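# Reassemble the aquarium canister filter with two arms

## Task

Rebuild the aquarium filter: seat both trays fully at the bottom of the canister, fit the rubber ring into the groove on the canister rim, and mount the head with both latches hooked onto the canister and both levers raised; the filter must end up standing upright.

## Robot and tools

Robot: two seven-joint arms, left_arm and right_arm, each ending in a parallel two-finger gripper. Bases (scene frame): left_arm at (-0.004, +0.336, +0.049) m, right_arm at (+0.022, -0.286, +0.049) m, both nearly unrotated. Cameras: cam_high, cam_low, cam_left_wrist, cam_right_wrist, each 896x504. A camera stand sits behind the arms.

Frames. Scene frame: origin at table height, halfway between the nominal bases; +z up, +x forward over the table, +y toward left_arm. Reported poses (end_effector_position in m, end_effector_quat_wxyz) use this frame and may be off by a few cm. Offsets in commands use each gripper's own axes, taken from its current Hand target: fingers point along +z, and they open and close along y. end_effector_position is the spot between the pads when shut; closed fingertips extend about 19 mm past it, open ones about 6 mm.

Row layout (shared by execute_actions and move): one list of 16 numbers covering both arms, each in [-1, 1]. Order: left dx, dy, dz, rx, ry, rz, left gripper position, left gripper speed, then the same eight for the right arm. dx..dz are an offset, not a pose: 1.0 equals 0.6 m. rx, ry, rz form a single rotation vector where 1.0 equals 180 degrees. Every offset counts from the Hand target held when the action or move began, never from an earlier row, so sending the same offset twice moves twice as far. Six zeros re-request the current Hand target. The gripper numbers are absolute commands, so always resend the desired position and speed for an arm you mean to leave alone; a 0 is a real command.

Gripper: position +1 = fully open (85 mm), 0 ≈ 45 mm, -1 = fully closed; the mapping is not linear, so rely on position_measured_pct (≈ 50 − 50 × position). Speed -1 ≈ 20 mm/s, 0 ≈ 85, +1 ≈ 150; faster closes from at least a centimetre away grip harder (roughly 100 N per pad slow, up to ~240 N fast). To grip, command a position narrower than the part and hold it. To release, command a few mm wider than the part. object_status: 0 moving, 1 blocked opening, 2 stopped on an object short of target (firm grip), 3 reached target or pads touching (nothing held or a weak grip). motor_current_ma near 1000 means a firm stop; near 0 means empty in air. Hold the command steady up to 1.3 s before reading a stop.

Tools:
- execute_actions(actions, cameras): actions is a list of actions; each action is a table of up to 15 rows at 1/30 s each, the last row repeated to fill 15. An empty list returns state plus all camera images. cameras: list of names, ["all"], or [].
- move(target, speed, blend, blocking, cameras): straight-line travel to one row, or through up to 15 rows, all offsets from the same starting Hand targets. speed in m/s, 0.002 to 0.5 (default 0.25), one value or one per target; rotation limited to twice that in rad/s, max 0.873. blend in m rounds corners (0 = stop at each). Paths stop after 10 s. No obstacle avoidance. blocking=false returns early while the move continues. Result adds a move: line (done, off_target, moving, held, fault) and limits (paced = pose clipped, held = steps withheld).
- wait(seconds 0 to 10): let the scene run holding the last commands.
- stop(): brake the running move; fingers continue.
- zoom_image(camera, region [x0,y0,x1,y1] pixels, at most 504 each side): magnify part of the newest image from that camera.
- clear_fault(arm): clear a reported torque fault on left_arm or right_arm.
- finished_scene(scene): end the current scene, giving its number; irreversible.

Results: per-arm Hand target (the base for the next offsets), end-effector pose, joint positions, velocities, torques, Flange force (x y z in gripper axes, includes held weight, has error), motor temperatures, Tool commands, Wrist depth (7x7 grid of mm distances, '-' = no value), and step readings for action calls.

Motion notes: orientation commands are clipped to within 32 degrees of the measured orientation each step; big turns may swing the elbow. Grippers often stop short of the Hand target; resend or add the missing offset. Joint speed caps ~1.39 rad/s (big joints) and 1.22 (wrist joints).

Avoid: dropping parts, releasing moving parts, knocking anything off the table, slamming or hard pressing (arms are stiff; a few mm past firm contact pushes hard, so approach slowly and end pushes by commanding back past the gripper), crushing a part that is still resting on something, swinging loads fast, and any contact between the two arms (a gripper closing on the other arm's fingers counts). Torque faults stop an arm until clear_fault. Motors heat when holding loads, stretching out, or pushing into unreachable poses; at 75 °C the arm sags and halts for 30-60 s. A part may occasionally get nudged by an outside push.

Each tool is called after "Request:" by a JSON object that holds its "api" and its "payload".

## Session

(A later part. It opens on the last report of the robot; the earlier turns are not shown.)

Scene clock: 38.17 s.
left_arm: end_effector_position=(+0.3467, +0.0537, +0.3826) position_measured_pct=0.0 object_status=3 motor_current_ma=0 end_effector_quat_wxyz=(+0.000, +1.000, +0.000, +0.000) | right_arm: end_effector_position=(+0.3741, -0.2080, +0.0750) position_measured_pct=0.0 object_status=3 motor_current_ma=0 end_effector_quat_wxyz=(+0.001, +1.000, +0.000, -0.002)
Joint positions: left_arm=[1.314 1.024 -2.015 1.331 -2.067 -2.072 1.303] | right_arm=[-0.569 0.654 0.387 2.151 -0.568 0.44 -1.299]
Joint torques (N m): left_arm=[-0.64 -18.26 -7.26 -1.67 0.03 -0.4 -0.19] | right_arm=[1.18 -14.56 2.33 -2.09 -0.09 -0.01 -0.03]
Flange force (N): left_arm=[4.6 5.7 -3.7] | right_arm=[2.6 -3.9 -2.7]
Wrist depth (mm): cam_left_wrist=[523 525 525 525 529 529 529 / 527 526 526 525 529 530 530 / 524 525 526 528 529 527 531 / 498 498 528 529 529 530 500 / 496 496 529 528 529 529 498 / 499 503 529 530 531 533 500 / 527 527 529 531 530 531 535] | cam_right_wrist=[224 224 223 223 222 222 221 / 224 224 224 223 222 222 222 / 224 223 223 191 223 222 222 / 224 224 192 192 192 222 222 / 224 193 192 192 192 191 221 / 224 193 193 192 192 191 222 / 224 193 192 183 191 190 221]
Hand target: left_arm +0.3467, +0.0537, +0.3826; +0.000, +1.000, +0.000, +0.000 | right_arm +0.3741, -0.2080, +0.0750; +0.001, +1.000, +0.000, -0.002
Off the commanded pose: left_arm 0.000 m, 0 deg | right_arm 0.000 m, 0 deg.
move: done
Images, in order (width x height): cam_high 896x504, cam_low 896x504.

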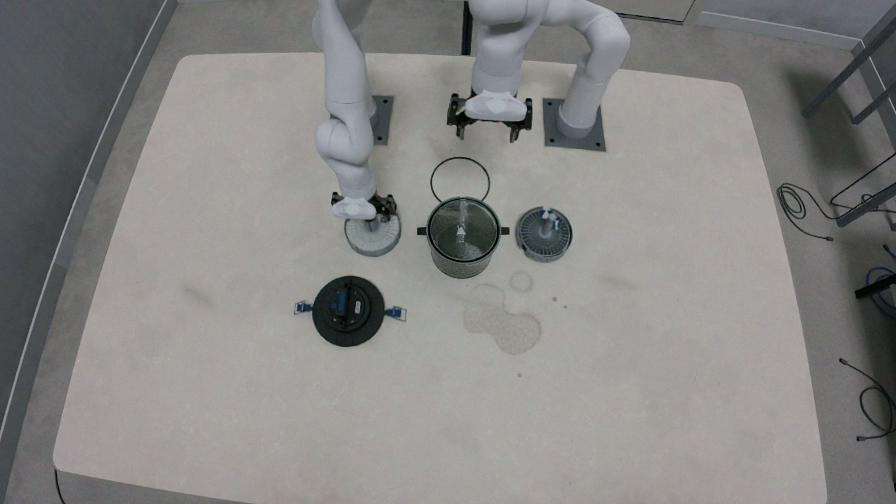

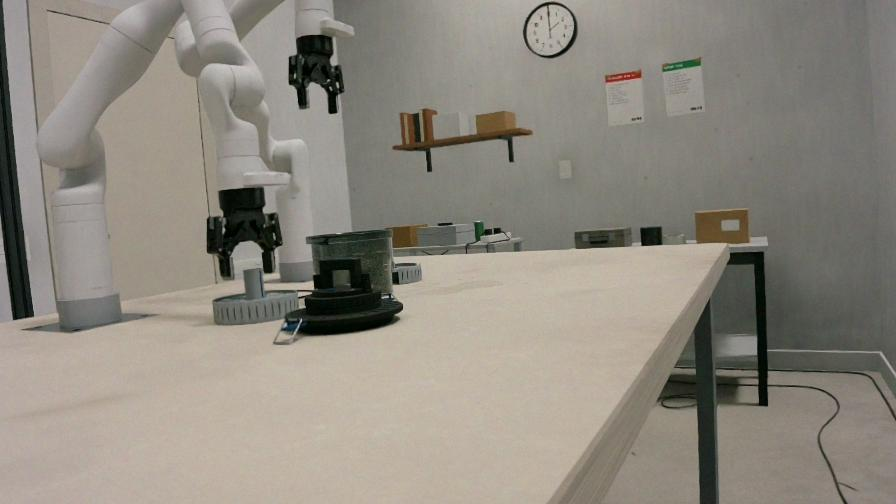

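Request:
{"api": "move", "payload": {"target": [0,0,0,0,0,0,1,1,0,0,0.028,0,0,0,1,1], "speed": 0.1, "cameras": ["cam_low"]}}

Request:
{"api": "zoom_image", "payload": {"camera": "cam_low", "region": [190, 200, 330, 340]}}

Request:
{"api": "move", "payload": {"target": [0,0,0,0,0,0,1,1,0,0,0,0,0,0,-0.25,-1], "cameras": ["cam_low"]}}

Request:
{"api": "zoom_image", "payload": {"camera": "cam_low", "region": [190, 200, 330, 340]}}

Scene clock: 40.50 s.
left_arm: end_effector_position=(+0.3467, +0.0537, +0.3826) position_measured_pct=0.0 object_status=3 motor_current_ma=0 end_effector_quat_wxyz=(+0.000, +1.000, +0.000, +0.000) | right_arm: end_effector_position=(+0.3740, -0.2081, +0.0582) position_measured_pct=0.0 object_status=3 motor_current_ma=0 end_effector_quat_wxyz=(+0.001, +1.000, +0.000, -0.002)
Joint positions: left_arm=[1.314 1.024 -2.015 1.331 -2.067 -2.072 1.303] | right_arm=[-0.536 0.692 0.341 2.157 -0.599 0.388 -1.272]
Joint torques (N m): left_arm=[-0.61 -18.23 -7.27 -1.63 0.01 -0.41 -0.19] | right_arm=[1.08 -14.84 2.2 -1.63 -0.14 0.01 -0.07]
Flange force (N): left_arm=[4.8 5.8 -3.9] | right_arm=[2.9 -3.6 -2.6]
Wrist depth (mm): cam_left_wrist=[524 523 524 525 527 529 530 / 524 526 525 528 530 528 533 / 524 525 528 527 527 529 527 / 497 498 527 529 532 530 501 / 497 497 527 528 530 533 499 / 497 505 531 532 530 532 502 / 527 527 528 532 532 534 535] | cam_right_wrist=[207 207 206 206 206 205 205 / 207 207 207 206 206 205 205 / 207 207 206 206 205 205 205 / 207 207 175 175 175 205 205 / 207 176 175 175 175 175 205 / 207 176 175 175 175 174 205 / 207 176 175 174 175 175 205]
Hand target: left_arm +0.3467, +0.0537, +0.3826; +0.000, +1.000, +0.000, +0.000 | right_arm +0.3740, -0.2081, +0.0582; +0.001, +1.000, +0.000, -0.002
Off the commanded pose: left_arm 0.000 m, 0 deg | right_arm 0.000 m, 0 deg.
move: done
Images, in order (width x height): cam_low 896x504.

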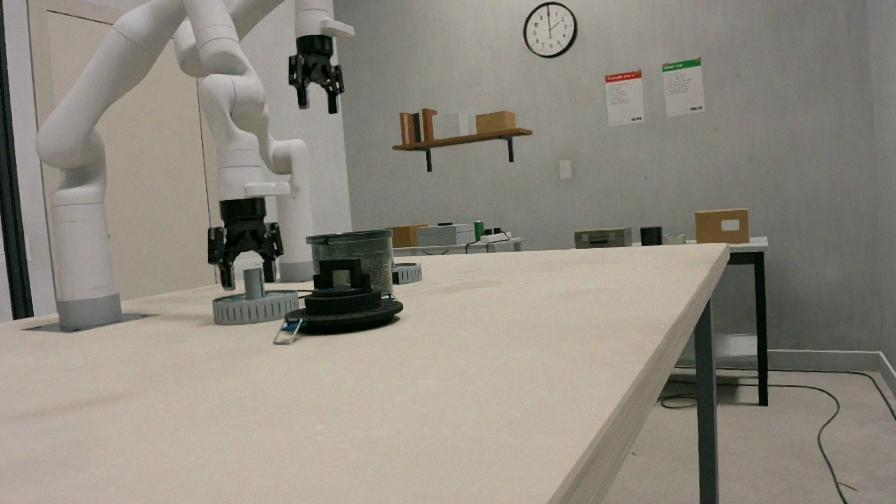

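Scaled by 3.600 from the camera's 896x504 image, which has a finer 1280x720 frame.

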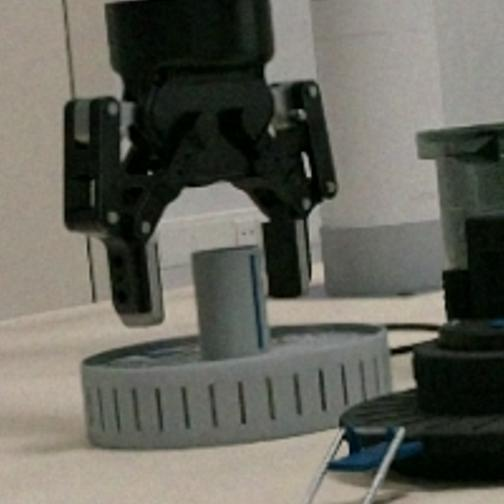

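Scene clock: 43.47 s.
left_arm: end_effector_position=(+0.3467, +0.0537, +0.3826) position_measured_pct=0.0 object_status=3 motor_current_ma=0 end_effector_quat_wxyz=(+0.000, +1.000, +0.000, +0.000) | right_arm: end_effector_position=(+0.3740, -0.2081, +0.0582) position_measured_pct=62.3 object_status=0 motor_current_ma=0 end_effector_quat_wxyz=(+0.001, +1.000, +0.000, -0.002)
Joint positions: left_arm=[1.314 1.024 -2.015 1.331 -2.067 -2.072 1.303] | right_arm=[-0.536 0.692 0.341 2.157 -0.599 0.388 -1.272]
Joint torques (N m): left_arm=[-0.62 -18.28 -7.32 -1.52 0 -0.39 -0.22] | right_arm=[1.09 -14.9 2.15 -1.66 -0.12 0.03 -0.06]
Flange force (N): left_arm=[5.2 6.2 -4.2] | right_arm=[2.8 -3.7 -2.5]
Wrist depth (mm): cam_left_wrist=[523 524 527 526 527 529 528 / 524 525 527 527 527 527 530 / 525 525 525 527 528 530 530 / 498 498 526 530 530 529 499 / 497 498 527 530 529 532 501 / 498 505 527 530 532 533 534 / 526 530 531 530 532 534 535] | cam_right_wrist=[207 207 206 206 206 205 205 / 207 207 206 206 205 205 205 / 207 207 206 206 205 205 205 / 207 207 175 175 175 205 205 / 207 176 175 175 175 174 205 / 207 176 176 175 175 175 205 / 207 176 175 174 175 174 175]
Hand target: left_arm +0.3467, +0.0537, +0.3826; +0.000, +1.000, +0.000, +0.000 | right_arm +0.3740, -0.2081, +0.0582; +0.001, +1.000, +0.000, -0.002
Off the commanded pose: left_arm 0.000 m, 0 deg | right_arm 0.000 m, 0 deg.
move: done
Images, in order (width x height): cam_low 896x504.

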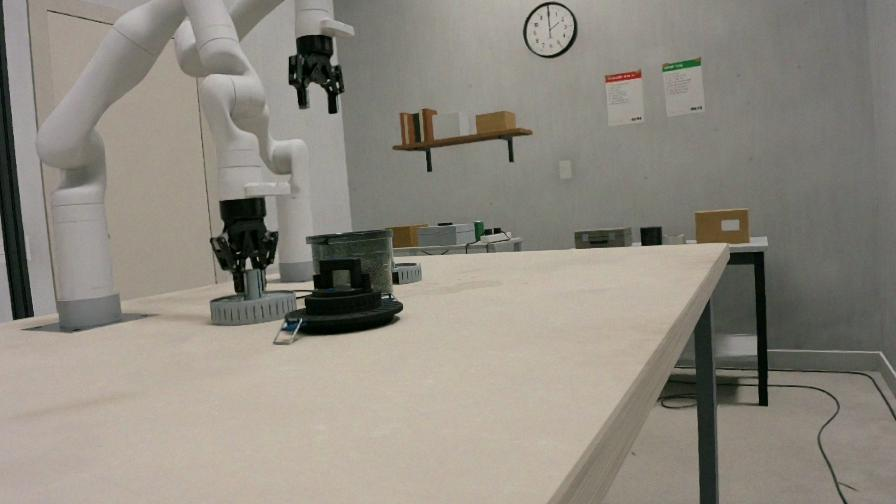

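Scaled by 3.600 from the camera's 896x504 image, which has a finer 1280x720 frame.

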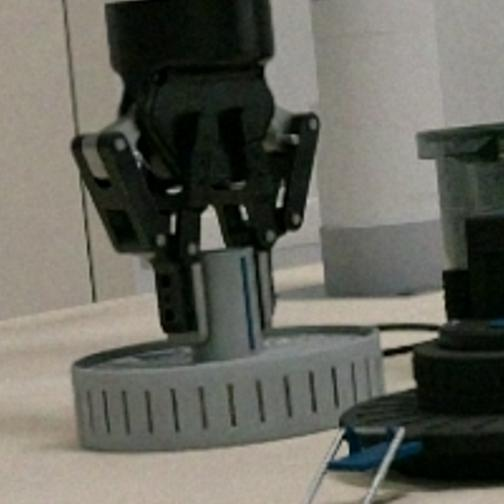

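Request:
{"api": "wait", "payload": {"seconds": 1}}

Scene clock: 44.77 s.
left_arm: end_effector_position=(+0.3467, +0.0537, +0.3826) position_measured_pct=0.0 object_status=3 motor_current_ma=0 end_effector_quat_wxyz=(+0.000, +1.000, +0.000, +0.000) | right_arm: end_effector_position=(+0.3740, -0.2081, +0.0582) position_measured_pct=62.3 object_status=3 motor_current_ma=0 end_effector_quat_wxyz=(+0.001, +1.000, +0.000, -0.002)
Joint positions: left_arm=[1.314 1.024 -2.015 1.331 -2.067 -2.072 1.303] | right_arm=[-0.536 0.692 0.341 2.157 -0.599 0.388 -1.272]
Joint torques (N m): left_arm=[-0.59 -18.21 -7.28 -1.59 0 -0.39 -0.19] | right_arm=[1.13 -14.86 2.26 -1.69 -0.09 0.01 -0.06]
Flange force (N): left_arm=[5.0 5.9 -4.1] | right_arm=[2.6 -3.7 -2.4]
Wrist depth (mm): cam_left_wrist=[523 524 525 525 529 530 529 / 524 524 527 525 530 527 531 / 525 525 527 527 530 527 530 / 497 498 528 529 530 530 499 / 496 499 528 531 531 532 503 / 498 505 529 530 531 533 531 / 526 529 528 531 533 533 535] | cam_right_wrist=[207 207 206 206 206 205 205 / 207 207 206 206 205 205 205 / 207 207 206 206 206 205 205 / 207 206 175 175 175 205 205 / 207 176 175 175 175 174 205 / 207 176 175 175 175 175 205 / 207 175 175 174 175 174 175]
Hand target: left_arm +0.3467, +0.0537, +0.3826; +0.000, +1.000, +0.000, +0.000 | right_arm +0.3740, -0.2081, +0.0582; +0.001, +1.000, +0.000, -0.002
Tool commands: left_gripper/position=+1.0 left_gripper/speed=+1.0 right_gripper/position=-0.25 right_gripper/speed=-1.0
Off the commanded pose: left_arm 0.000 m, 0 deg | right_arm 0.000 m, 0 deg.
wait: 1.00 s; at rest from the start

Request:
{"api": "move", "payload": {"target": [0,0,0,0,0,0,1,1,0,0,0,0,0,0,-0.5,-1]}}

Request:
{"api": "wait", "payload": {"seconds": 1.2}}

Scene clock: 46.10 s.
left_arm: end_effector_position=(+0.3467, +0.0537, +0.3826) position_measured_pct=0.0 object_status=3 motor_current_ma=0 end_effector_quat_wxyz=(+0.000, +1.000, +0.000, +0.000) | right_arm: end_effector_position=(+0.3740, -0.2081, +0.0582) position_measured_pct=64.5 object_status=0 motor_current_ma=1000 end_effector_quat_wxyz=(+0.001, +1.000, +0.000, -0.002)
Joint positions: left_arm=[1.314 1.024 -2.015 1.331 -2.067 -2.072 1.303] | right_arm=[-0.536 0.692 0.341 2.157 -0.599 0.388 -1.272]
Joint torques (N m): left_arm=[-0.57 -18.2 -7.26 -1.62 0.03 -0.4 -0.15] | right_arm=[0.94 -10.05 0.93 -2.21 -0.52 -0.74 -0.12]
Flange force (N): left_arm=[4.9 5.6 -4.0] | right_arm=[-0.7 -2.3 -19.7]
Wrist depth (mm): cam_left_wrist=[522 523 524 526 527 529 529 / 525 525 524 530 527 530 530 / 525 525 526 527 528 531 530 / 495 499 526 527 530 532 500 / 496 499 528 529 530 534 499 / 498 505 529 530 531 531 531 / 526 529 531 530 531 533 537] | cam_right_wrist=[207 207 206 206 206 206 205 / 208 207 206 206 206 206 205 / 207 207 206 206 206 206 205 / 207 207 175 176 175 205 205 / 207 176 176 175 175 175 205 / 207 176 175 175 175 174 205 / 207 176 175 174 175 175 176]
Hand target: left_arm +0.3467, +0.0537, +0.3826; +0.000, +1.000, +0.000, +0.000 | right_arm +0.3740, -0.2081, +0.0582; +0.001, +1.000, +0.000, -0.002
Off the commanded pose: left_arm 0.000 m, 0 deg | right_arm 0.000 m, 0 deg.
move: done

Scene clock: 47.30 s.
left_arm: end_effector_position=(+0.3467, +0.0537, +0.3826) position_measured_pct=0.0 object_status=3 motor_current_ma=0 end_effector_quat_wxyz=(+0.000, +1.000, +0.000, +0.000) | right_arm: end_effector_position=(+0.3740, -0.2081, +0.0582) position_measured_pct=64.5 object_status=2 motor_current_ma=1000 end_effector_quat_wxyz=(+0.001, +1.000, +0.000, -0.002)
Joint positions: left_arm=[1.314 1.024 -2.015 1.331 -2.067 -2.072 1.303] | right_arm=[-0.536 0.692 0.341 2.157 -0.599 0.388 -1.272]
Joint torques (N m): left_arm=[-0.63 -18.22 -7.31 -1.58 0.02 -0.39 -0.17] | right_arm=[0.85 -10.15 0.94 -2.24 -0.52 -0.74 -0.12]
Flange force (N): left_arm=[4.9 5.8 -4.0] | right_arm=[-0.7 -2.0 -19.2]
Wrist depth (mm): cam_left_wrist=[523 524 525 526 528 529 528 / 522 525 526 528 527 528 527 / 525 526 527 528 527 530 529 / 497 498 527 530 529 530 503 / 496 497 527 528 529 530 500 / 501 505 530 530 530 533 533 / 527 528 528 532 532 534 534] | cam_right_wrist=[207 207 207 206 206 206 205 / 207 207 207 206 206 205 205 / 207 207 206 206 206 205 205 / 207 207 176 175 175 205 205 / 207 176 176 175 175 175 205 / 207 176 175 175 175 175 205 / 207 176 176 174 175 175 176]
Hand target: left_arm +0.3467, +0.0537, +0.3826; +0.000, +1.000, +0.000, +0.000 | right_arm +0.3740, -0.2081, +0.0582; +0.001, +1.000, +0.000, -0.002
Tool commands: left_gripper/position=+1.0 left_gripper/speed=+1.0 right_gripper/position=-0.5 right_gripper/speed=-1.0
Off the commanded pose: left_arm 0.000 m, 0 deg | right_arm 0.000 m, 0 deg.
wait: 1.20 s; at rest by 0.17 s

Request:
{"api": "move", "payload": {"target": [[0,0,0,0,0,0,1,1,0,0,0,0,0,0,0.9,0],[0,0,0,0,0,0,1,1,0,0,-0.08,0,0,0,0.9,0],[0,0,0,0,0,0,1,1,-0.09,0,-0.5,0,0,0,0.9,0]], "speed": 0.2, "cameras": ["cam_right_wrist"]}}

Request:
{"api": "zoom_image", "payload": {"camera": "cam_right_wrist", "region": [300, 100, 652, 452]}}

Scene clock: 51.87 s.
left_arm: end_effector_position=(+0.3467, +0.0537, +0.3826) position_measured_pct=0.0 object_status=3 motor_current_ma=0 end_effector_quat_wxyz=(+0.000, +1.000, +0.000, +0.000) | right_arm: end_effector_position=(+0.3212, -0.2076, +0.3584) position_measured_pct=5.2 object_status=3 motor_current_ma=0 end_effector_quat_wxyz=(+0.001, +1.000, +0.000, -0.002)
Joint positions: left_arm=[1.314 1.024 -2.015 1.331 -2.067 -2.072 1.303] | right_arm=[-0.99 0 0.657 1.846 0 1.3 -1.9]
Joint torques (N m): left_arm=[-0.6 -18.24 -7.25 -1.61 -0.03 -0.42 -0.16] | right_arm=[1.09 -6.52 0.29 -7.76 -0.09 0.05 -0.07]
Flange force (N): left_arm=[4.9 5.8 -3.9] | right_arm=[0.0 -2.1 -3.0]
Wrist depth (mm): cam_left_wrist=[524 525 526 527 529 527 529 / 523 526 525 525 527 530 531 / 525 525 528 527 528 529 531 / 496 499 526 528 533 531 499 / 495 498 529 528 530 531 502 / 497 503 529 531 533 532 533 / 528 528 530 530 531 534 536] | cam_right_wrist=[511 510 508 508 507 507 504 / 511 509 508 505 505 505 506 / 511 510 508 476 482 503 505 / 509 509 508 477 477 505 506 / 508 510 508 477 478 506 503 / 510 510 508 507 506 505 504 / 509 510 508 505 507 506 504]
Hand target: left_arm +0.3467, +0.0537, +0.3826; +0.000, +1.000, +0.000, +0.000 | right_arm +0.3212, -0.2076, +0.3584; +0.001, +1.000, +0.000, -0.002
Off the commanded pose: left_arm 0.000 m, 0 deg | right_arm 0.000 m, 0 deg.
move: done
Images, in order (width x height): cam_right_wrist 896x504.

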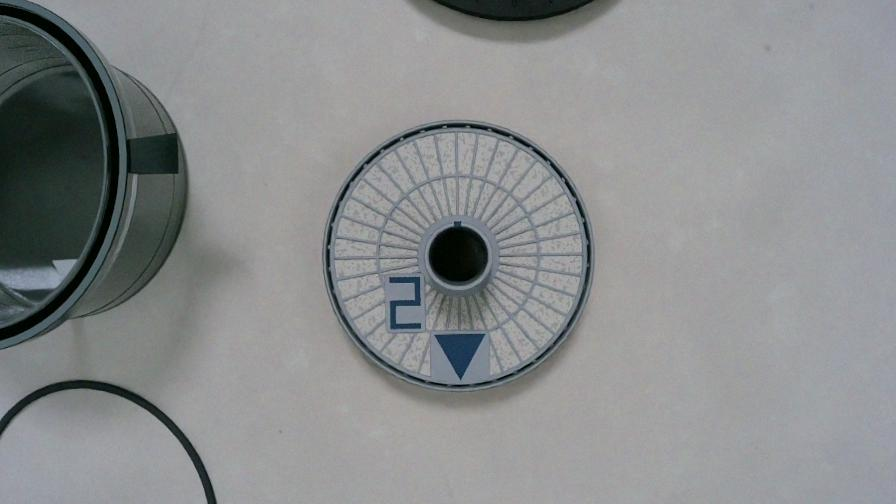

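Scaled by 1.432 from the camera's 896x504 image, which has a finer 1280x720 frame.

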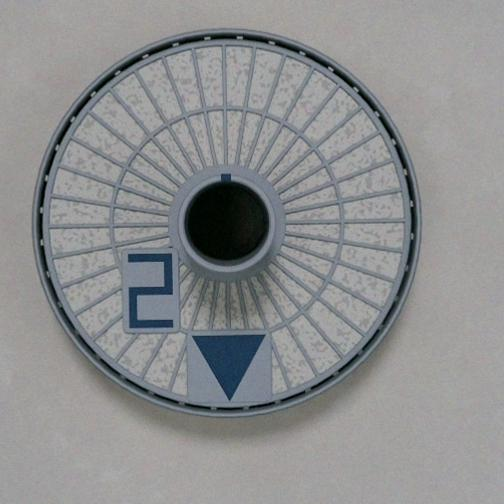

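Request:
{"api": "move", "payload": {"target": [[0,0,0,0,0,0,1,1,0.088,0,0.264,0,0,0.5,0.9,0],[0,0,0,0,0,0,1,1,0.088,0,0.5,0,0,0.5,0.9,0]], "speed": 0.2, "cameras": ["cam_low","cam_high"]}}

Request:
{"api": "move", "payload": {"target": [0,0,0,0,0,0,1,1,0,0,0,0,0,0,-0.5,-1], "cameras": ["cam_low"]}}

Request:
{"api": "wait", "payload": {"seconds": 1}}

Request:
{"api": "zoom_image", "payload": {"camera": "cam_low", "region": [190, 200, 330, 340]}}

Scene clock: 59.20 s.
left_arm: end_effector_position=(+0.3467, +0.0537, +0.3826) position_measured_pct=0.0 object_status=3 motor_current_ma=0 end_effector_quat_wxyz=(+0.000, +1.000, +0.000, +0.000) | right_arm: end_effector_position=(+0.3728, -0.2081, +0.0582) position_measured_pct=5.2 object_status=3 motor_current_ma=0 end_effector_quat_wxyz=(+0.002, +0.707, -0.707, -0.001)
Joint positions: left_arm=[1.314 1.024 -2.015 1.331 -2.067 -2.072 1.303] | right_arm=[-0.645 0.726 0.499 2.164 -0.817 0.45 -2.63]
Joint torques (N m): left_arm=[-0.57 -18.28 -7.34 -1.6 0.01 -0.38 -0.24] | right_arm=[1.11 -14.59 2.95 -1.47 -0.07 0.03 -0.06]
Flange force (N): left_arm=[5.2 6.1 -4.0] | right_arm=[-3.7 -2.8 -2.7]
Wrist depth (mm): cam_left_wrist=[522 525 527 526 529 528 529 / 523 525 527 527 527 529 530 / 525 523 526 528 530 530 530 / 497 497 527 527 527 530 500 / 493 499 528 528 528 530 499 / 498 504 528 529 532 533 532 / 529 530 529 530 530 533 536] | cam_right_wrist=[206 207 206 206 206 205 205 / 206 206 206 206 206 205 205 / 207 206 206 206 206 205 206 / 207 206 175 175 175 205 205 / 207 175 175 175 175 175 205 / 207 175 175 175 175 175 205 / 206 176 175 174 175 173 205]
Hand target: left_arm +0.3467, +0.0537, +0.3826; +0.000, +1.000, +0.000, +0.000 | right_arm +0.3728, -0.2081, +0.0582; +0.002, +0.707, -0.707, -0.001
Off the commanded pose: left_arm 0.000 m, 0 deg | right_arm 0.000 m, 0 deg.
move: done
Images, in order (width x height): cam_high 896x504, cam_low 896x504.

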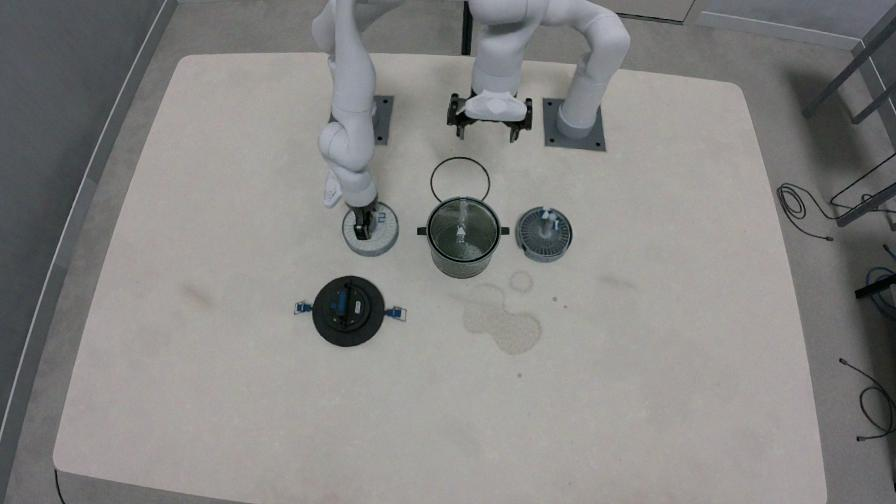

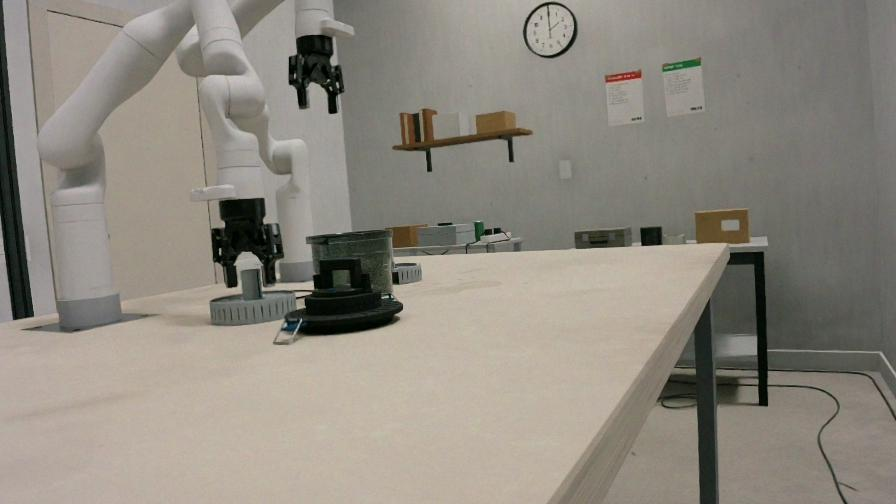

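Scene clock: 62.27 s.
left_arm: end_effector_position=(+0.3467, +0.0537, +0.3826) position_measured_pct=0.0 object_status=3 motor_current_ma=0 end_effector_quat_wxyz=(+0.000, +1.000, +0.000, +0.000) | right_arm: end_effector_position=(+0.3728, -0.2080, +0.0582) position_measured_pct=64.5 object_status=0 motor_current_ma=1000 end_effector_quat_wxyz=(+0.002, +0.707, -0.707, -0.001)
Joint positions: left_arm=[1.314 1.024 -2.015 1.331 -2.067 -2.072 1.303] | right_arm=[-0.645 0.726 0.499 2.164 -0.817 0.45 -2.63]
Joint torques (N m): left_arm=[-0.61 -18.27 -7.25 -1.66 0.05 -0.4 -0.19] | right_arm=[1.03 -11.02 1.79 -1.32 -0.22 -0.03 -0.04]
Flange force (N): left_arm=[4.7 5.7 -3.8] | right_arm=[-3.0 -0.6 -14.4]
Wrist depth (mm): cam_left_wrist=[522 523 525 526 527 529 530 / 524 524 525 528 527 528 530 / 524 525 525 528 530 531 532 / 497 498 527 531 529 531 500 / 495 499 528 530 530 531 501 / 497 503 528 528 531 533 503 / 527 528 527 531 533 532 534] | cam_right_wrist=[207 207 206 206 206 206 205 / 206 207 206 206 206 206 205 / 207 207 206 206 206 205 205 / 207 206 175 175 175 206 205 / 207 175 175 175 175 174 205 / 207 176 175 175 175 175 206 / 207 175 175 174 175 174 205]
Hand target: left_arm +0.3467, +0.0537, +0.3826; +0.000, +1.000, +0.000, +0.000 | right_arm +0.3728, -0.2081, +0.0582; +0.002, +0.707, -0.707, -0.001
Off the commanded pose: left_arm 0.000 m, 0 deg | right_arm 0.000 m, 0 deg.
move: done
Images, in order (width x height): cam_low 896x504.

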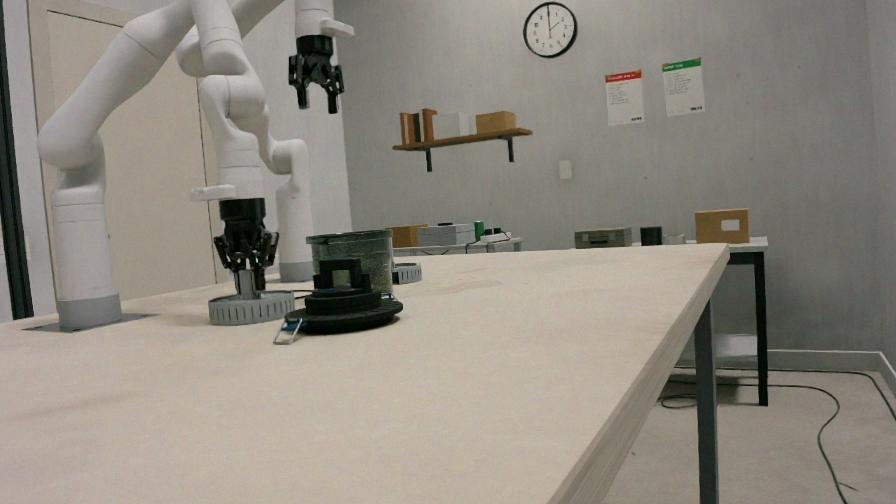

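Scene clock: 63.27 s.
left_arm: end_effector_position=(+0.3467, +0.0537, +0.3826) position_measured_pct=0.0 object_status=3 motor_current_ma=0 end_effector_quat_wxyz=(+0.000, +1.000, +0.000, +0.000) | right_arm: end_effector_position=(+0.3728, -0.2081, +0.0582) position_measured_pct=64.5 object_status=2 motor_current_ma=1000 end_effector_quat_wxyz=(+0.002, +0.707, -0.707, -0.001)
Joint positions: left_arm=[1.314 1.024 -2.015 1.331 -2.067 -2.072 1.303] | right_arm=[-0.645 0.726 0.499 2.164 -0.817 0.45 -2.63]
Joint torques (N m): left_arm=[-0.52 -18.18 -7.28 -1.67 -0.02 -0.41 -0.22] | right_arm=[0.96 -11.08 1.79 -1.33 -0.23 -0.03 -0.06]
Flange force (N): left_arm=[5.0 5.8 -3.9] | right_arm=[-2.8 -0.7 -14.1]
Wrist depth (mm): cam_left_wrist=[523 523 527 527 528 527 529 / 524 525 529 527 529 529 531 / 525 528 529 528 529 528 531 / 496 499 527 529 528 528 501 / 495 499 526 528 530 530 502 / 498 505 530 532 531 531 503 / 527 528 529 530 531 534 532] | cam_right_wrist=[207 207 206 206 206 206 206 / 207 207 206 206 206 206 205 / 207 206 206 206 206 205 205 / 207 206 175 175 175 205 205 / 207 176 175 175 175 175 205 / 207 176 175 175 175 175 205 / 207 175 175 174 175 174 205]
Hand target: left_arm +0.3467, +0.0537, +0.3826; +0.000, +1.000, +0.000, +0.000 | right_arm +0.3728, -0.2081, +0.0582; +0.002, +0.707, -0.707, -0.001
Tool commands: left_gripper/position=+1.0 left_gripper/speed=+1.0 right_gripper/position=-0.5 right_gripper/speed=-1.0
Off the commanded pose: left_arm 0.000 m, 0 deg | right_arm 0.000 m, 0 deg.
wait: 1.00 s; at rest by 0.17 s

Scaled by 3.600 from the camera's 896x504 image, which has a finer 1280x720 frame.
This view is cut from an older image: the scene may have changed since it was taken.

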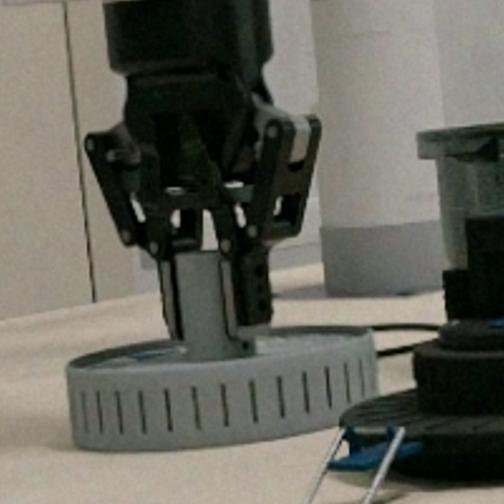

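Request:
{"api": "move", "payload": {"target": [[0,0,0,0,0,0,1,1,0,0,0,0,0,0,0.9,0],[0,0,0,0,0,0,1,1,0,0,-0.1,0,0,0,0.9,0],[0,0,0,0,0,0,1,1,0,-0.086,-0.5,0,0,-0.5,0.9,0]], "speed": 0.2, "cameras": ["cam_right_wrist"]}}

Request:
{"api": "zoom_image", "payload": {"camera": "cam_right_wrist", "region": [300, 100, 652, 452]}}

Scene clock: 70.03 s.
left_arm: end_effector_position=(+0.3467, +0.0537, +0.3826) position_measured_pct=0.0 object_status=3 motor_current_ma=0 end_effector_quat_wxyz=(+0.000, +1.000, +0.000, +0.000) | right_arm: end_effector_position=(+0.4256, -0.2077, +0.3580) position_measured_pct=5.2 object_status=3 motor_current_ma=0 end_effector_quat_wxyz=(+0.001, +1.000, +0.000, -0.002)
Joint positions: left_arm=[1.314 1.024 -2.015 1.331 -2.067 -2.072 1.303] | right_arm=[-0.653 0.276 0.529 1.563 -0.141 1.345 -1.675]
Joint torques (N m): left_arm=[-0.63 -18.23 -7.28 -1.59 0.05 -0.44 -0.21] | right_arm=[1.17 -12.49 1.64 -7.86 -0.07 0.01 -0.04]
Flange force (N): left_arm=[4.8 5.8 -4.0] | right_arm=[-0.2 -2.5 -2.6]
Wrist depth (mm): cam_left_wrist=[523 524 524 524 527 528 528 / 522 525 527 527 529 527 528 / 524 527 528 527 530 529 530 / 496 497 527 530 529 530 500 / 495 496 527 528 529 532 499 / 497 505 529 528 532 532 502 / 529 530 529 531 532 532 534] | cam_right_wrist=[510 509 507 453 453 506 502 / 510 510 507 461 461 503 505 / 510 508 508 486 485 505 505 / 510 507 507 505 505 505 504 / 512 510 508 505 504 505 505 / 509 509 507 475 505 503 505 / 507 510 508 474 474 506 504]
Hand target: left_arm +0.3467, +0.0537, +0.3826; +0.000, +1.000, +0.000, +0.000 | right_arm +0.4256, -0.2076, +0.3580; +0.001, +1.000, +0.000, -0.002
Off the commanded pose: left_arm 0.000 m, 0 deg | right_arm 0.000 m, 0 deg.
move: done
Images, in order (width x height): cam_right_wrist 896x504.

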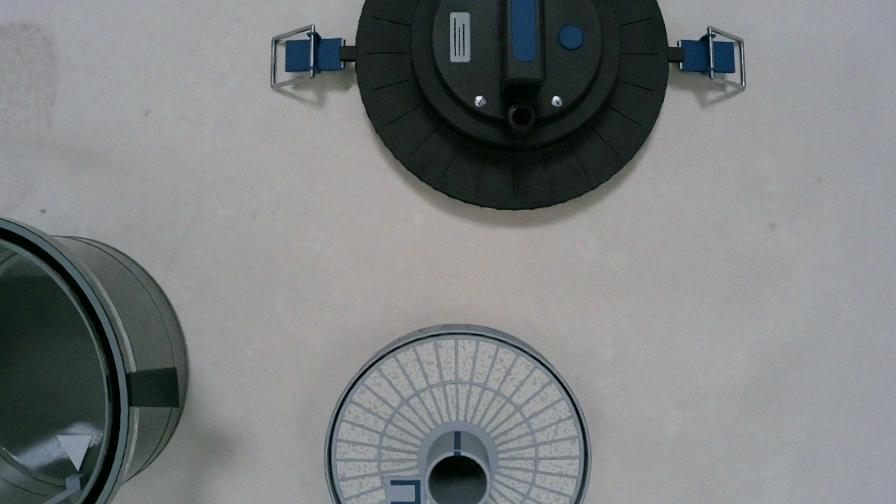

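Scaled by 1.432 from the camera's 896x504 image, which has a finer 1280x720 frame.

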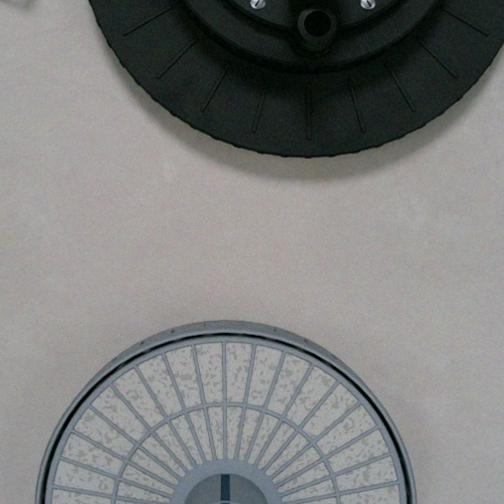

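Request:
{"api": "move", "payload": {"target": [0,0,0,0,0,0,1,1,-0.174,0,0,0,0,0,0.9,0], "speed": 0.2, "cameras": ["cam_right_wrist"]}}

Request:
{"api": "zoom_image", "payload": {"camera": "cam_right_wrist", "region": [300, 100, 652, 452]}}

Scene clock: 71.80 s.
left_arm: end_effector_position=(+0.3467, +0.0537, +0.3826) position_measured_pct=0.0 object_status=3 motor_current_ma=0 end_effector_quat_wxyz=(+0.000, +1.000, +0.000, +0.000) | right_arm: end_effector_position=(+0.3212, -0.2076, +0.3584) position_measured_pct=5.2 object_status=3 motor_current_ma=0 end_effector_quat_wxyz=(+0.001, +1.000, +0.000, -0.002)
Joint positions: left_arm=[1.314 1.024 -2.015 1.331 -2.067 -2.072 1.303] | right_arm=[-0.806 0.005 0.472 1.842 -0.002 1.3 -1.901]
Joint torques (N m): left_arm=[-0.64 -18.25 -7.29 -1.59 0.04 -0.4 -0.2] | right_arm=[1.11 -7.41 0.36 -7.72 -0.06 0.07 -0.05]
Flange force (N): left_arm=[4.8 5.9 -4.0] | right_arm=[0.0 -2.3 -2.9]
Wrist depth (mm): cam_left_wrist=[521 522 526 527 525 529 527 / 525 525 525 528 528 530 530 / 524 525 527 529 530 530 529 / 496 497 528 530 527 530 500 / 495 499 528 527 529 533 498 / 500 505 530 529 534 533 503 / 528 529 530 532 532 530 534] | cam_right_wrist=[511 508 510 508 506 505 506 / 510 508 509 508 508 506 504 / 509 508 508 477 476 508 503 / 511 508 510 476 475 506 505 / 509 510 507 475 477 504 504 / 508 508 510 506 506 505 503 / 510 510 510 507 505 504 503]
Hand target: left_arm +0.3467, +0.0537, +0.3826; +0.000, +1.000, +0.000, +0.000 | right_arm +0.3212, -0.2076, +0.3584; +0.001, +1.000, +0.000, -0.002
Off the commanded pose: left_arm 0.000 m, 0 deg | right_arm 0.000 m, 0 deg.
move: done
Images, in order (width x height): cam_right_wrist 896x504.

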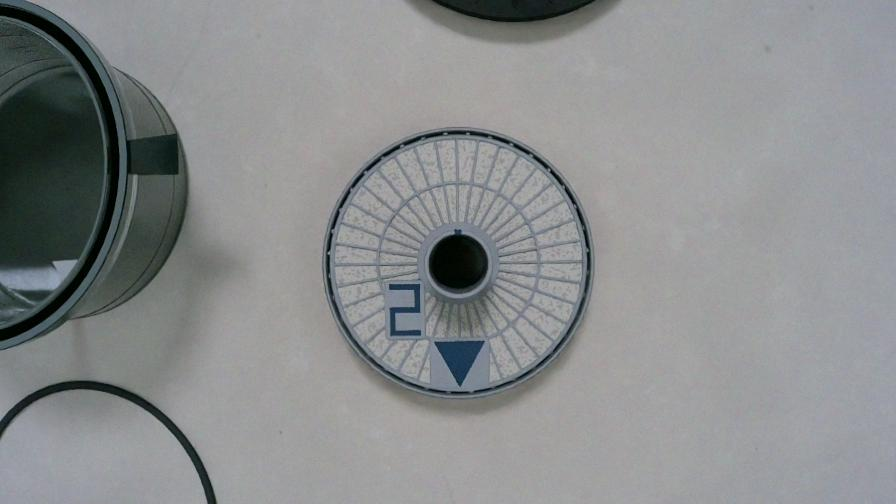

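Scaled by 1.432 from the camera's 896x504 image, which has a finer 1280x720 frame.

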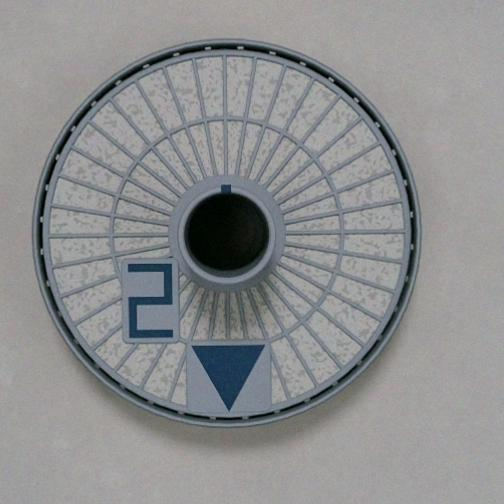

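Request:
{"api": "move", "payload": {"target": [[-0.17,-0.667,-0.03,0,0,0,1,1,0,0,0,0,0,0,0.9,0],[-0.17,-0.667,-0.03,0,0,0,1,1,0.07,-0.4,-0.083,0,0,0,0.9,0]], "speed": 0.25, "blend": [0.05,0], "cameras": ["cam_high","cam_right_wrist"]}}

Request:
{"api": "zoom_image", "payload": {"camera": "cam_right_wrist", "region": [200, 30, 700, 504]}}

Scene clock: 76.93 s.
left_arm: end_effector_position=(+0.2448, +0.4539, +0.4006) position_measured_pct=0.0 object_status=3 motor_current_ma=0 end_effector_quat_wxyz=(+0.000, +1.000, +0.000, +0.000) | right_arm: end_effector_position=(+0.3634, +0.0325, +0.4077) position_measured_pct=5.2 object_status=3 motor_current_ma=0 end_effector_quat_wxyz=(+0.001, +1.000, +0.000, -0.002)
Joint positions: left_arm=[0.888 0.517 -2.049 1.765 -2.687 -1.627 0.383] | right_arm=[-1.012 0.382 0.328 1.23 -0.122 1.552 -2.27]
Joint torques (N m): left_arm=[-0.63 -6.75 -4.39 -5.73 0.05 -0.42 -0.16] | right_arm=[1.1 -15.75 1.52 -8.12 -0.05 0.02 -0.06]
Flange force (N): left_arm=[4.9 -0.3 -5.3] | right_arm=[-0.4 -2.5 -2.6]
Wrist depth (mm): cam_left_wrist=[539 543 544 546 546 549 527 / 543 545 546 548 548 548 520 / 543 543 543 547 546 548 521 / 543 543 546 546 549 549 551 / 544 548 544 548 549 549 550 / 544 545 546 548 548 551 552 / 545 544 547 548 550 552 555] | cam_right_wrist=[556 556 556 555 556 555 517 / 560 560 559 555 555 553 554 / 561 558 560 555 556 555 554 / 561 552 557 558 556 556 522 / 529 531 557 555 556 554 521 / 532 528 557 555 557 554 520 / 560 556 559 556 554 557 554]
Hand target: left_arm +0.2448, +0.4539, +0.4006; +0.000, +1.000, +0.000, +0.000 | right_arm +0.3634, +0.0324, +0.4077; +0.001, +1.000, +0.000, -0.002
Off the commanded pose: left_arm 0.000 m, 0 deg | right_arm 0.000 m, 0 deg.
move: done
Images, in order (width x height): cam_high 896x504, cam_right_wrist 896x504.

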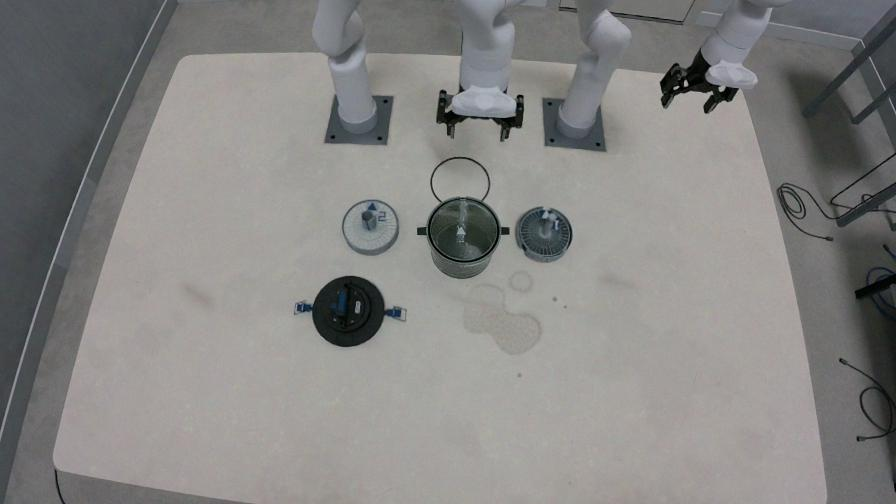

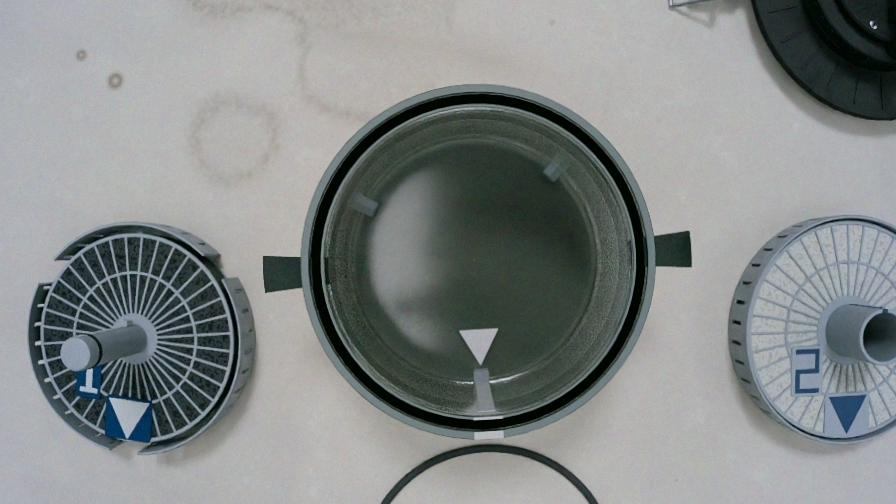

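Scaled by 1.008 from the camera's 896x504 image, which has a finer 1280x720 frame.

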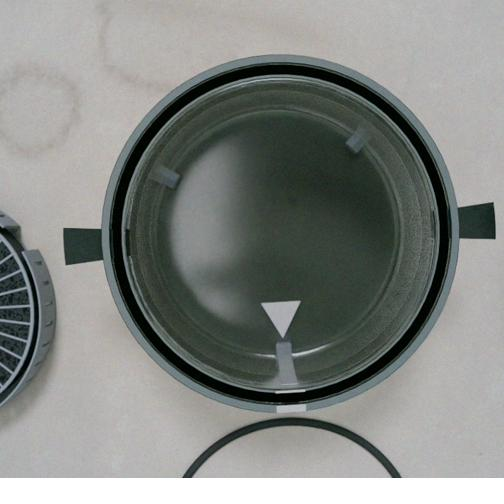

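Request:
{"api": "move", "payload": {"target": [0,0,0,0,0,0,1,1,-0.08,-0.32,0.08,0,0,0,0.9,0], "speed": 0.25, "cameras": ["cam_high","cam_right_wrist"]}}

Request:
{"api": "zoom_image", "payload": {"camera": "cam_right_wrist", "region": [300, 100, 652, 452]}}

Scene clock: 80.73 s.
left_arm: end_effector_position=(+0.2448, +0.4539, +0.4006) position_measured_pct=0.0 object_status=3 motor_current_ma=0 end_effector_quat_wxyz=(+0.000, +1.000, +0.000, +0.000) | right_arm: end_effector_position=(+0.3152, +0.2244, +0.3596) position_measured_pct=5.2 object_status=3 motor_current_ma=0 end_effector_quat_wxyz=(+0.001, +1.000, +0.000, -0.002)
Joint positions: left_arm=[0.888 0.517 -2.049 1.765 -2.687 -1.627 0.383] | right_arm=[-1.197 0.722 0.273 0.806 -0.182 1.634 -2.568]
Joint torques (N m): left_arm=[-0.59 -6.69 -4.41 -5.73 0.03 -0.41 -0.12] | right_arm=[1.08 -21.66 1.83 -8.01 -0.03 0.01 -0.06]
Flange force (N): left_arm=[5.0 -0.6 -5.3] | right_arm=[-0.3 -3.0 -2.7]
Wrist depth (mm): cam_left_wrist=[542 544 544 545 547 547 525 / 543 545 544 545 547 548 518 / 542 541 546 545 548 548 523 / 541 546 544 547 545 548 550 / 543 546 546 546 551 549 550 / 543 543 546 547 548 550 552 / 545 546 547 548 552 551 552] | cam_right_wrist=[511 509 510 508 511 506 505 / 510 510 510 507 506 507 505 / 512 510 508 478 508 505 506 / 511 508 510 478 479 506 505 / 511 510 508 477 507 507 505 / 512 510 510 507 508 507 504 / 511 509 510 507 508 507 507]
Hand target: left_arm +0.2448, +0.4539, +0.4006; +0.000, +1.000, +0.000, +0.000 | right_arm +0.3152, +0.2244, +0.3596; +0.001, +1.000, +0.000, -0.002
Off the commanded pose: left_arm 0.000 m, 0 deg | right_arm 0.000 m, 0 deg.
move: done
Images, in order (width x height): cam_high 896x504, cam_right_wrist 896x504.

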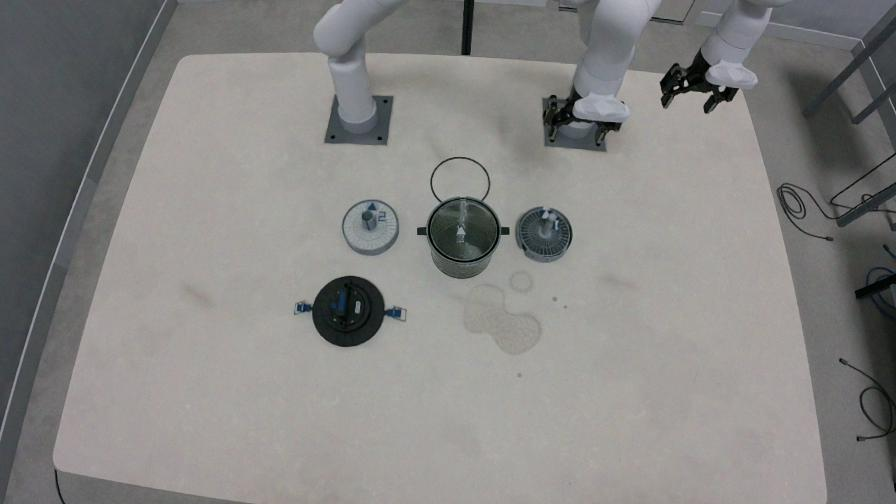

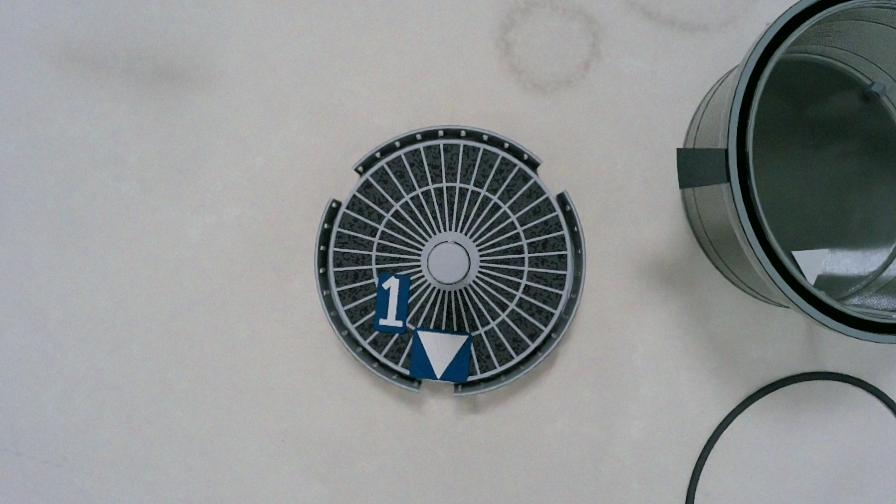

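Scaled by 1.432 from the camera's 896x504 image, which has a finer 1280x720 frame.

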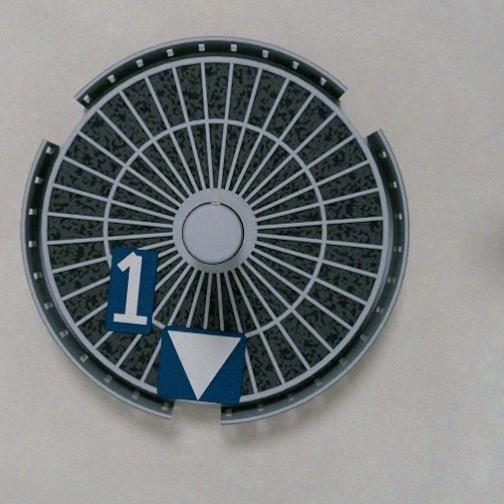

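Request:
{"api": "move", "payload": {"target": [[0,0,0,0,0,0,1,1,0.087,-0.0072,0.25,0,0,0,0.9,0],[0,0,0,0,0,0,1,1,0.087,-0.0072,0.41,0,0,0,0.9,0]], "speed": [0.2,0.1], "cameras": ["cam_low","cam_high"]}}

Request:
{"api": "zoom_image", "payload": {"camera": "cam_low", "region": [300, 180, 500, 310]}}

Request:
{"api": "zoom_image", "payload": {"camera": "cam_high", "region": [490, 160, 610, 280]}}

Scene clock: 86.13 s.
left_arm: end_effector_position=(+0.2448, +0.4539, +0.4006) position_measured_pct=0.0 object_status=3 motor_current_ma=0 end_effector_quat_wxyz=(+0.000, +1.000, +0.000, +0.000) | right_arm: end_effector_position=(+0.3664, +0.2283, +0.1134) position_measured_pct=5.2 object_status=3 motor_current_ma=0 end_effector_quat_wxyz=(+0.001, +1.000, +0.000, -0.002)
Joint positions: left_arm=[0.888 0.517 -2.049 1.765 -2.687 -1.627 0.383] | right_arm=[-1.128 0.969 0.232 1.123 -0.22 1.077 -2.456]
Joint torques (N m): left_arm=[-0.58 -6.7 -4.45 -5.73 0.03 -0.41 -0.22] | right_arm=[1.16 -23.72 2.25 -6.8 -0.07 0.05 -0.05]
Flange force (N): left_arm=[5.4 -0.6 -5.3] | right_arm=[0.0 -3.2 -1.7]
Wrist depth (mm): cam_left_wrist=[540 543 543 545 545 551 519 / 539 545 544 545 548 547 370 / 543 542 544 548 547 549 522 / 543 541 547 545 548 550 550 / 541 546 543 550 550 550 552 / 541 546 544 548 546 550 555 / 543 545 544 548 549 552 553] | cam_right_wrist=[263 262 261 261 261 261 260 / 263 263 261 261 261 261 260 / 262 262 262 261 261 260 260 / 262 262 258 232 232 260 260 / 263 262 233 233 232 261 260 / 262 262 233 232 232 232 260 / 263 244 233 231 232 232 260]
Hand target: left_arm +0.2448, +0.4539, +0.4006; +0.000, +1.000, +0.000, +0.000 | right_arm +0.3664, +0.2283, +0.1134; +0.001, +1.000, +0.000, -0.002
Off the commanded pose: left_arm 0.000 m, 0 deg | right_arm 0.000 m, 0 deg.
move: done
Images, in order (width x height): cam_high 896x504, cam_low 896x504.

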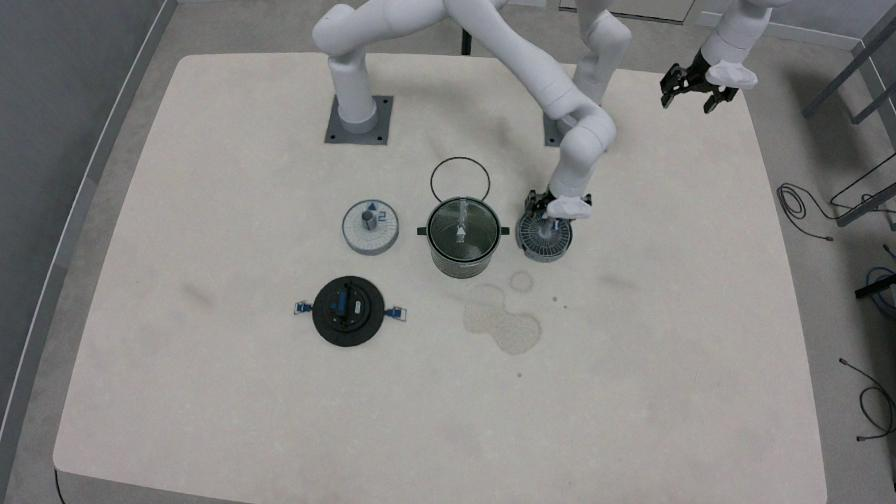

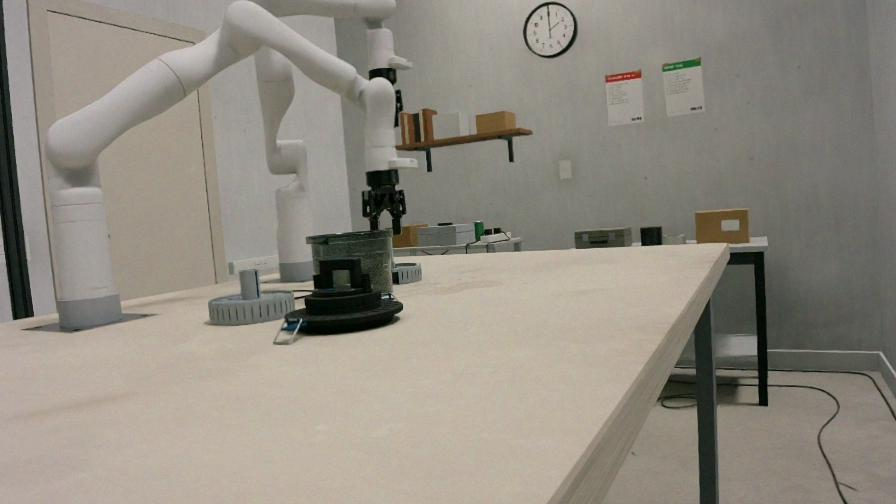

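Scaled by 2.520 from the camera's 896x504 image, which has a finer 1280x720 frame.

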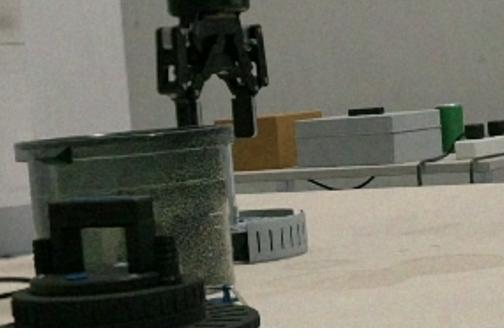

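Scaled by 4.200 from the camera's 896x504 image, which has a finer 1280x720 frame.

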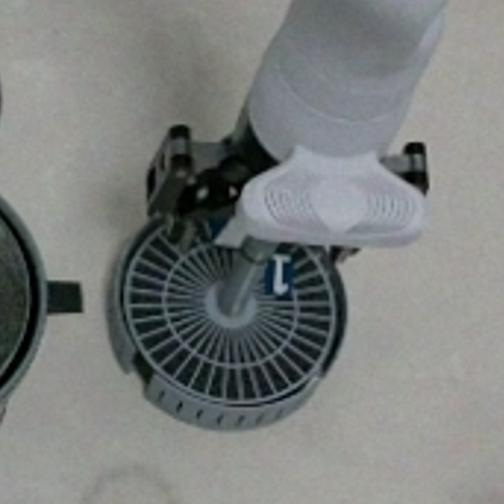

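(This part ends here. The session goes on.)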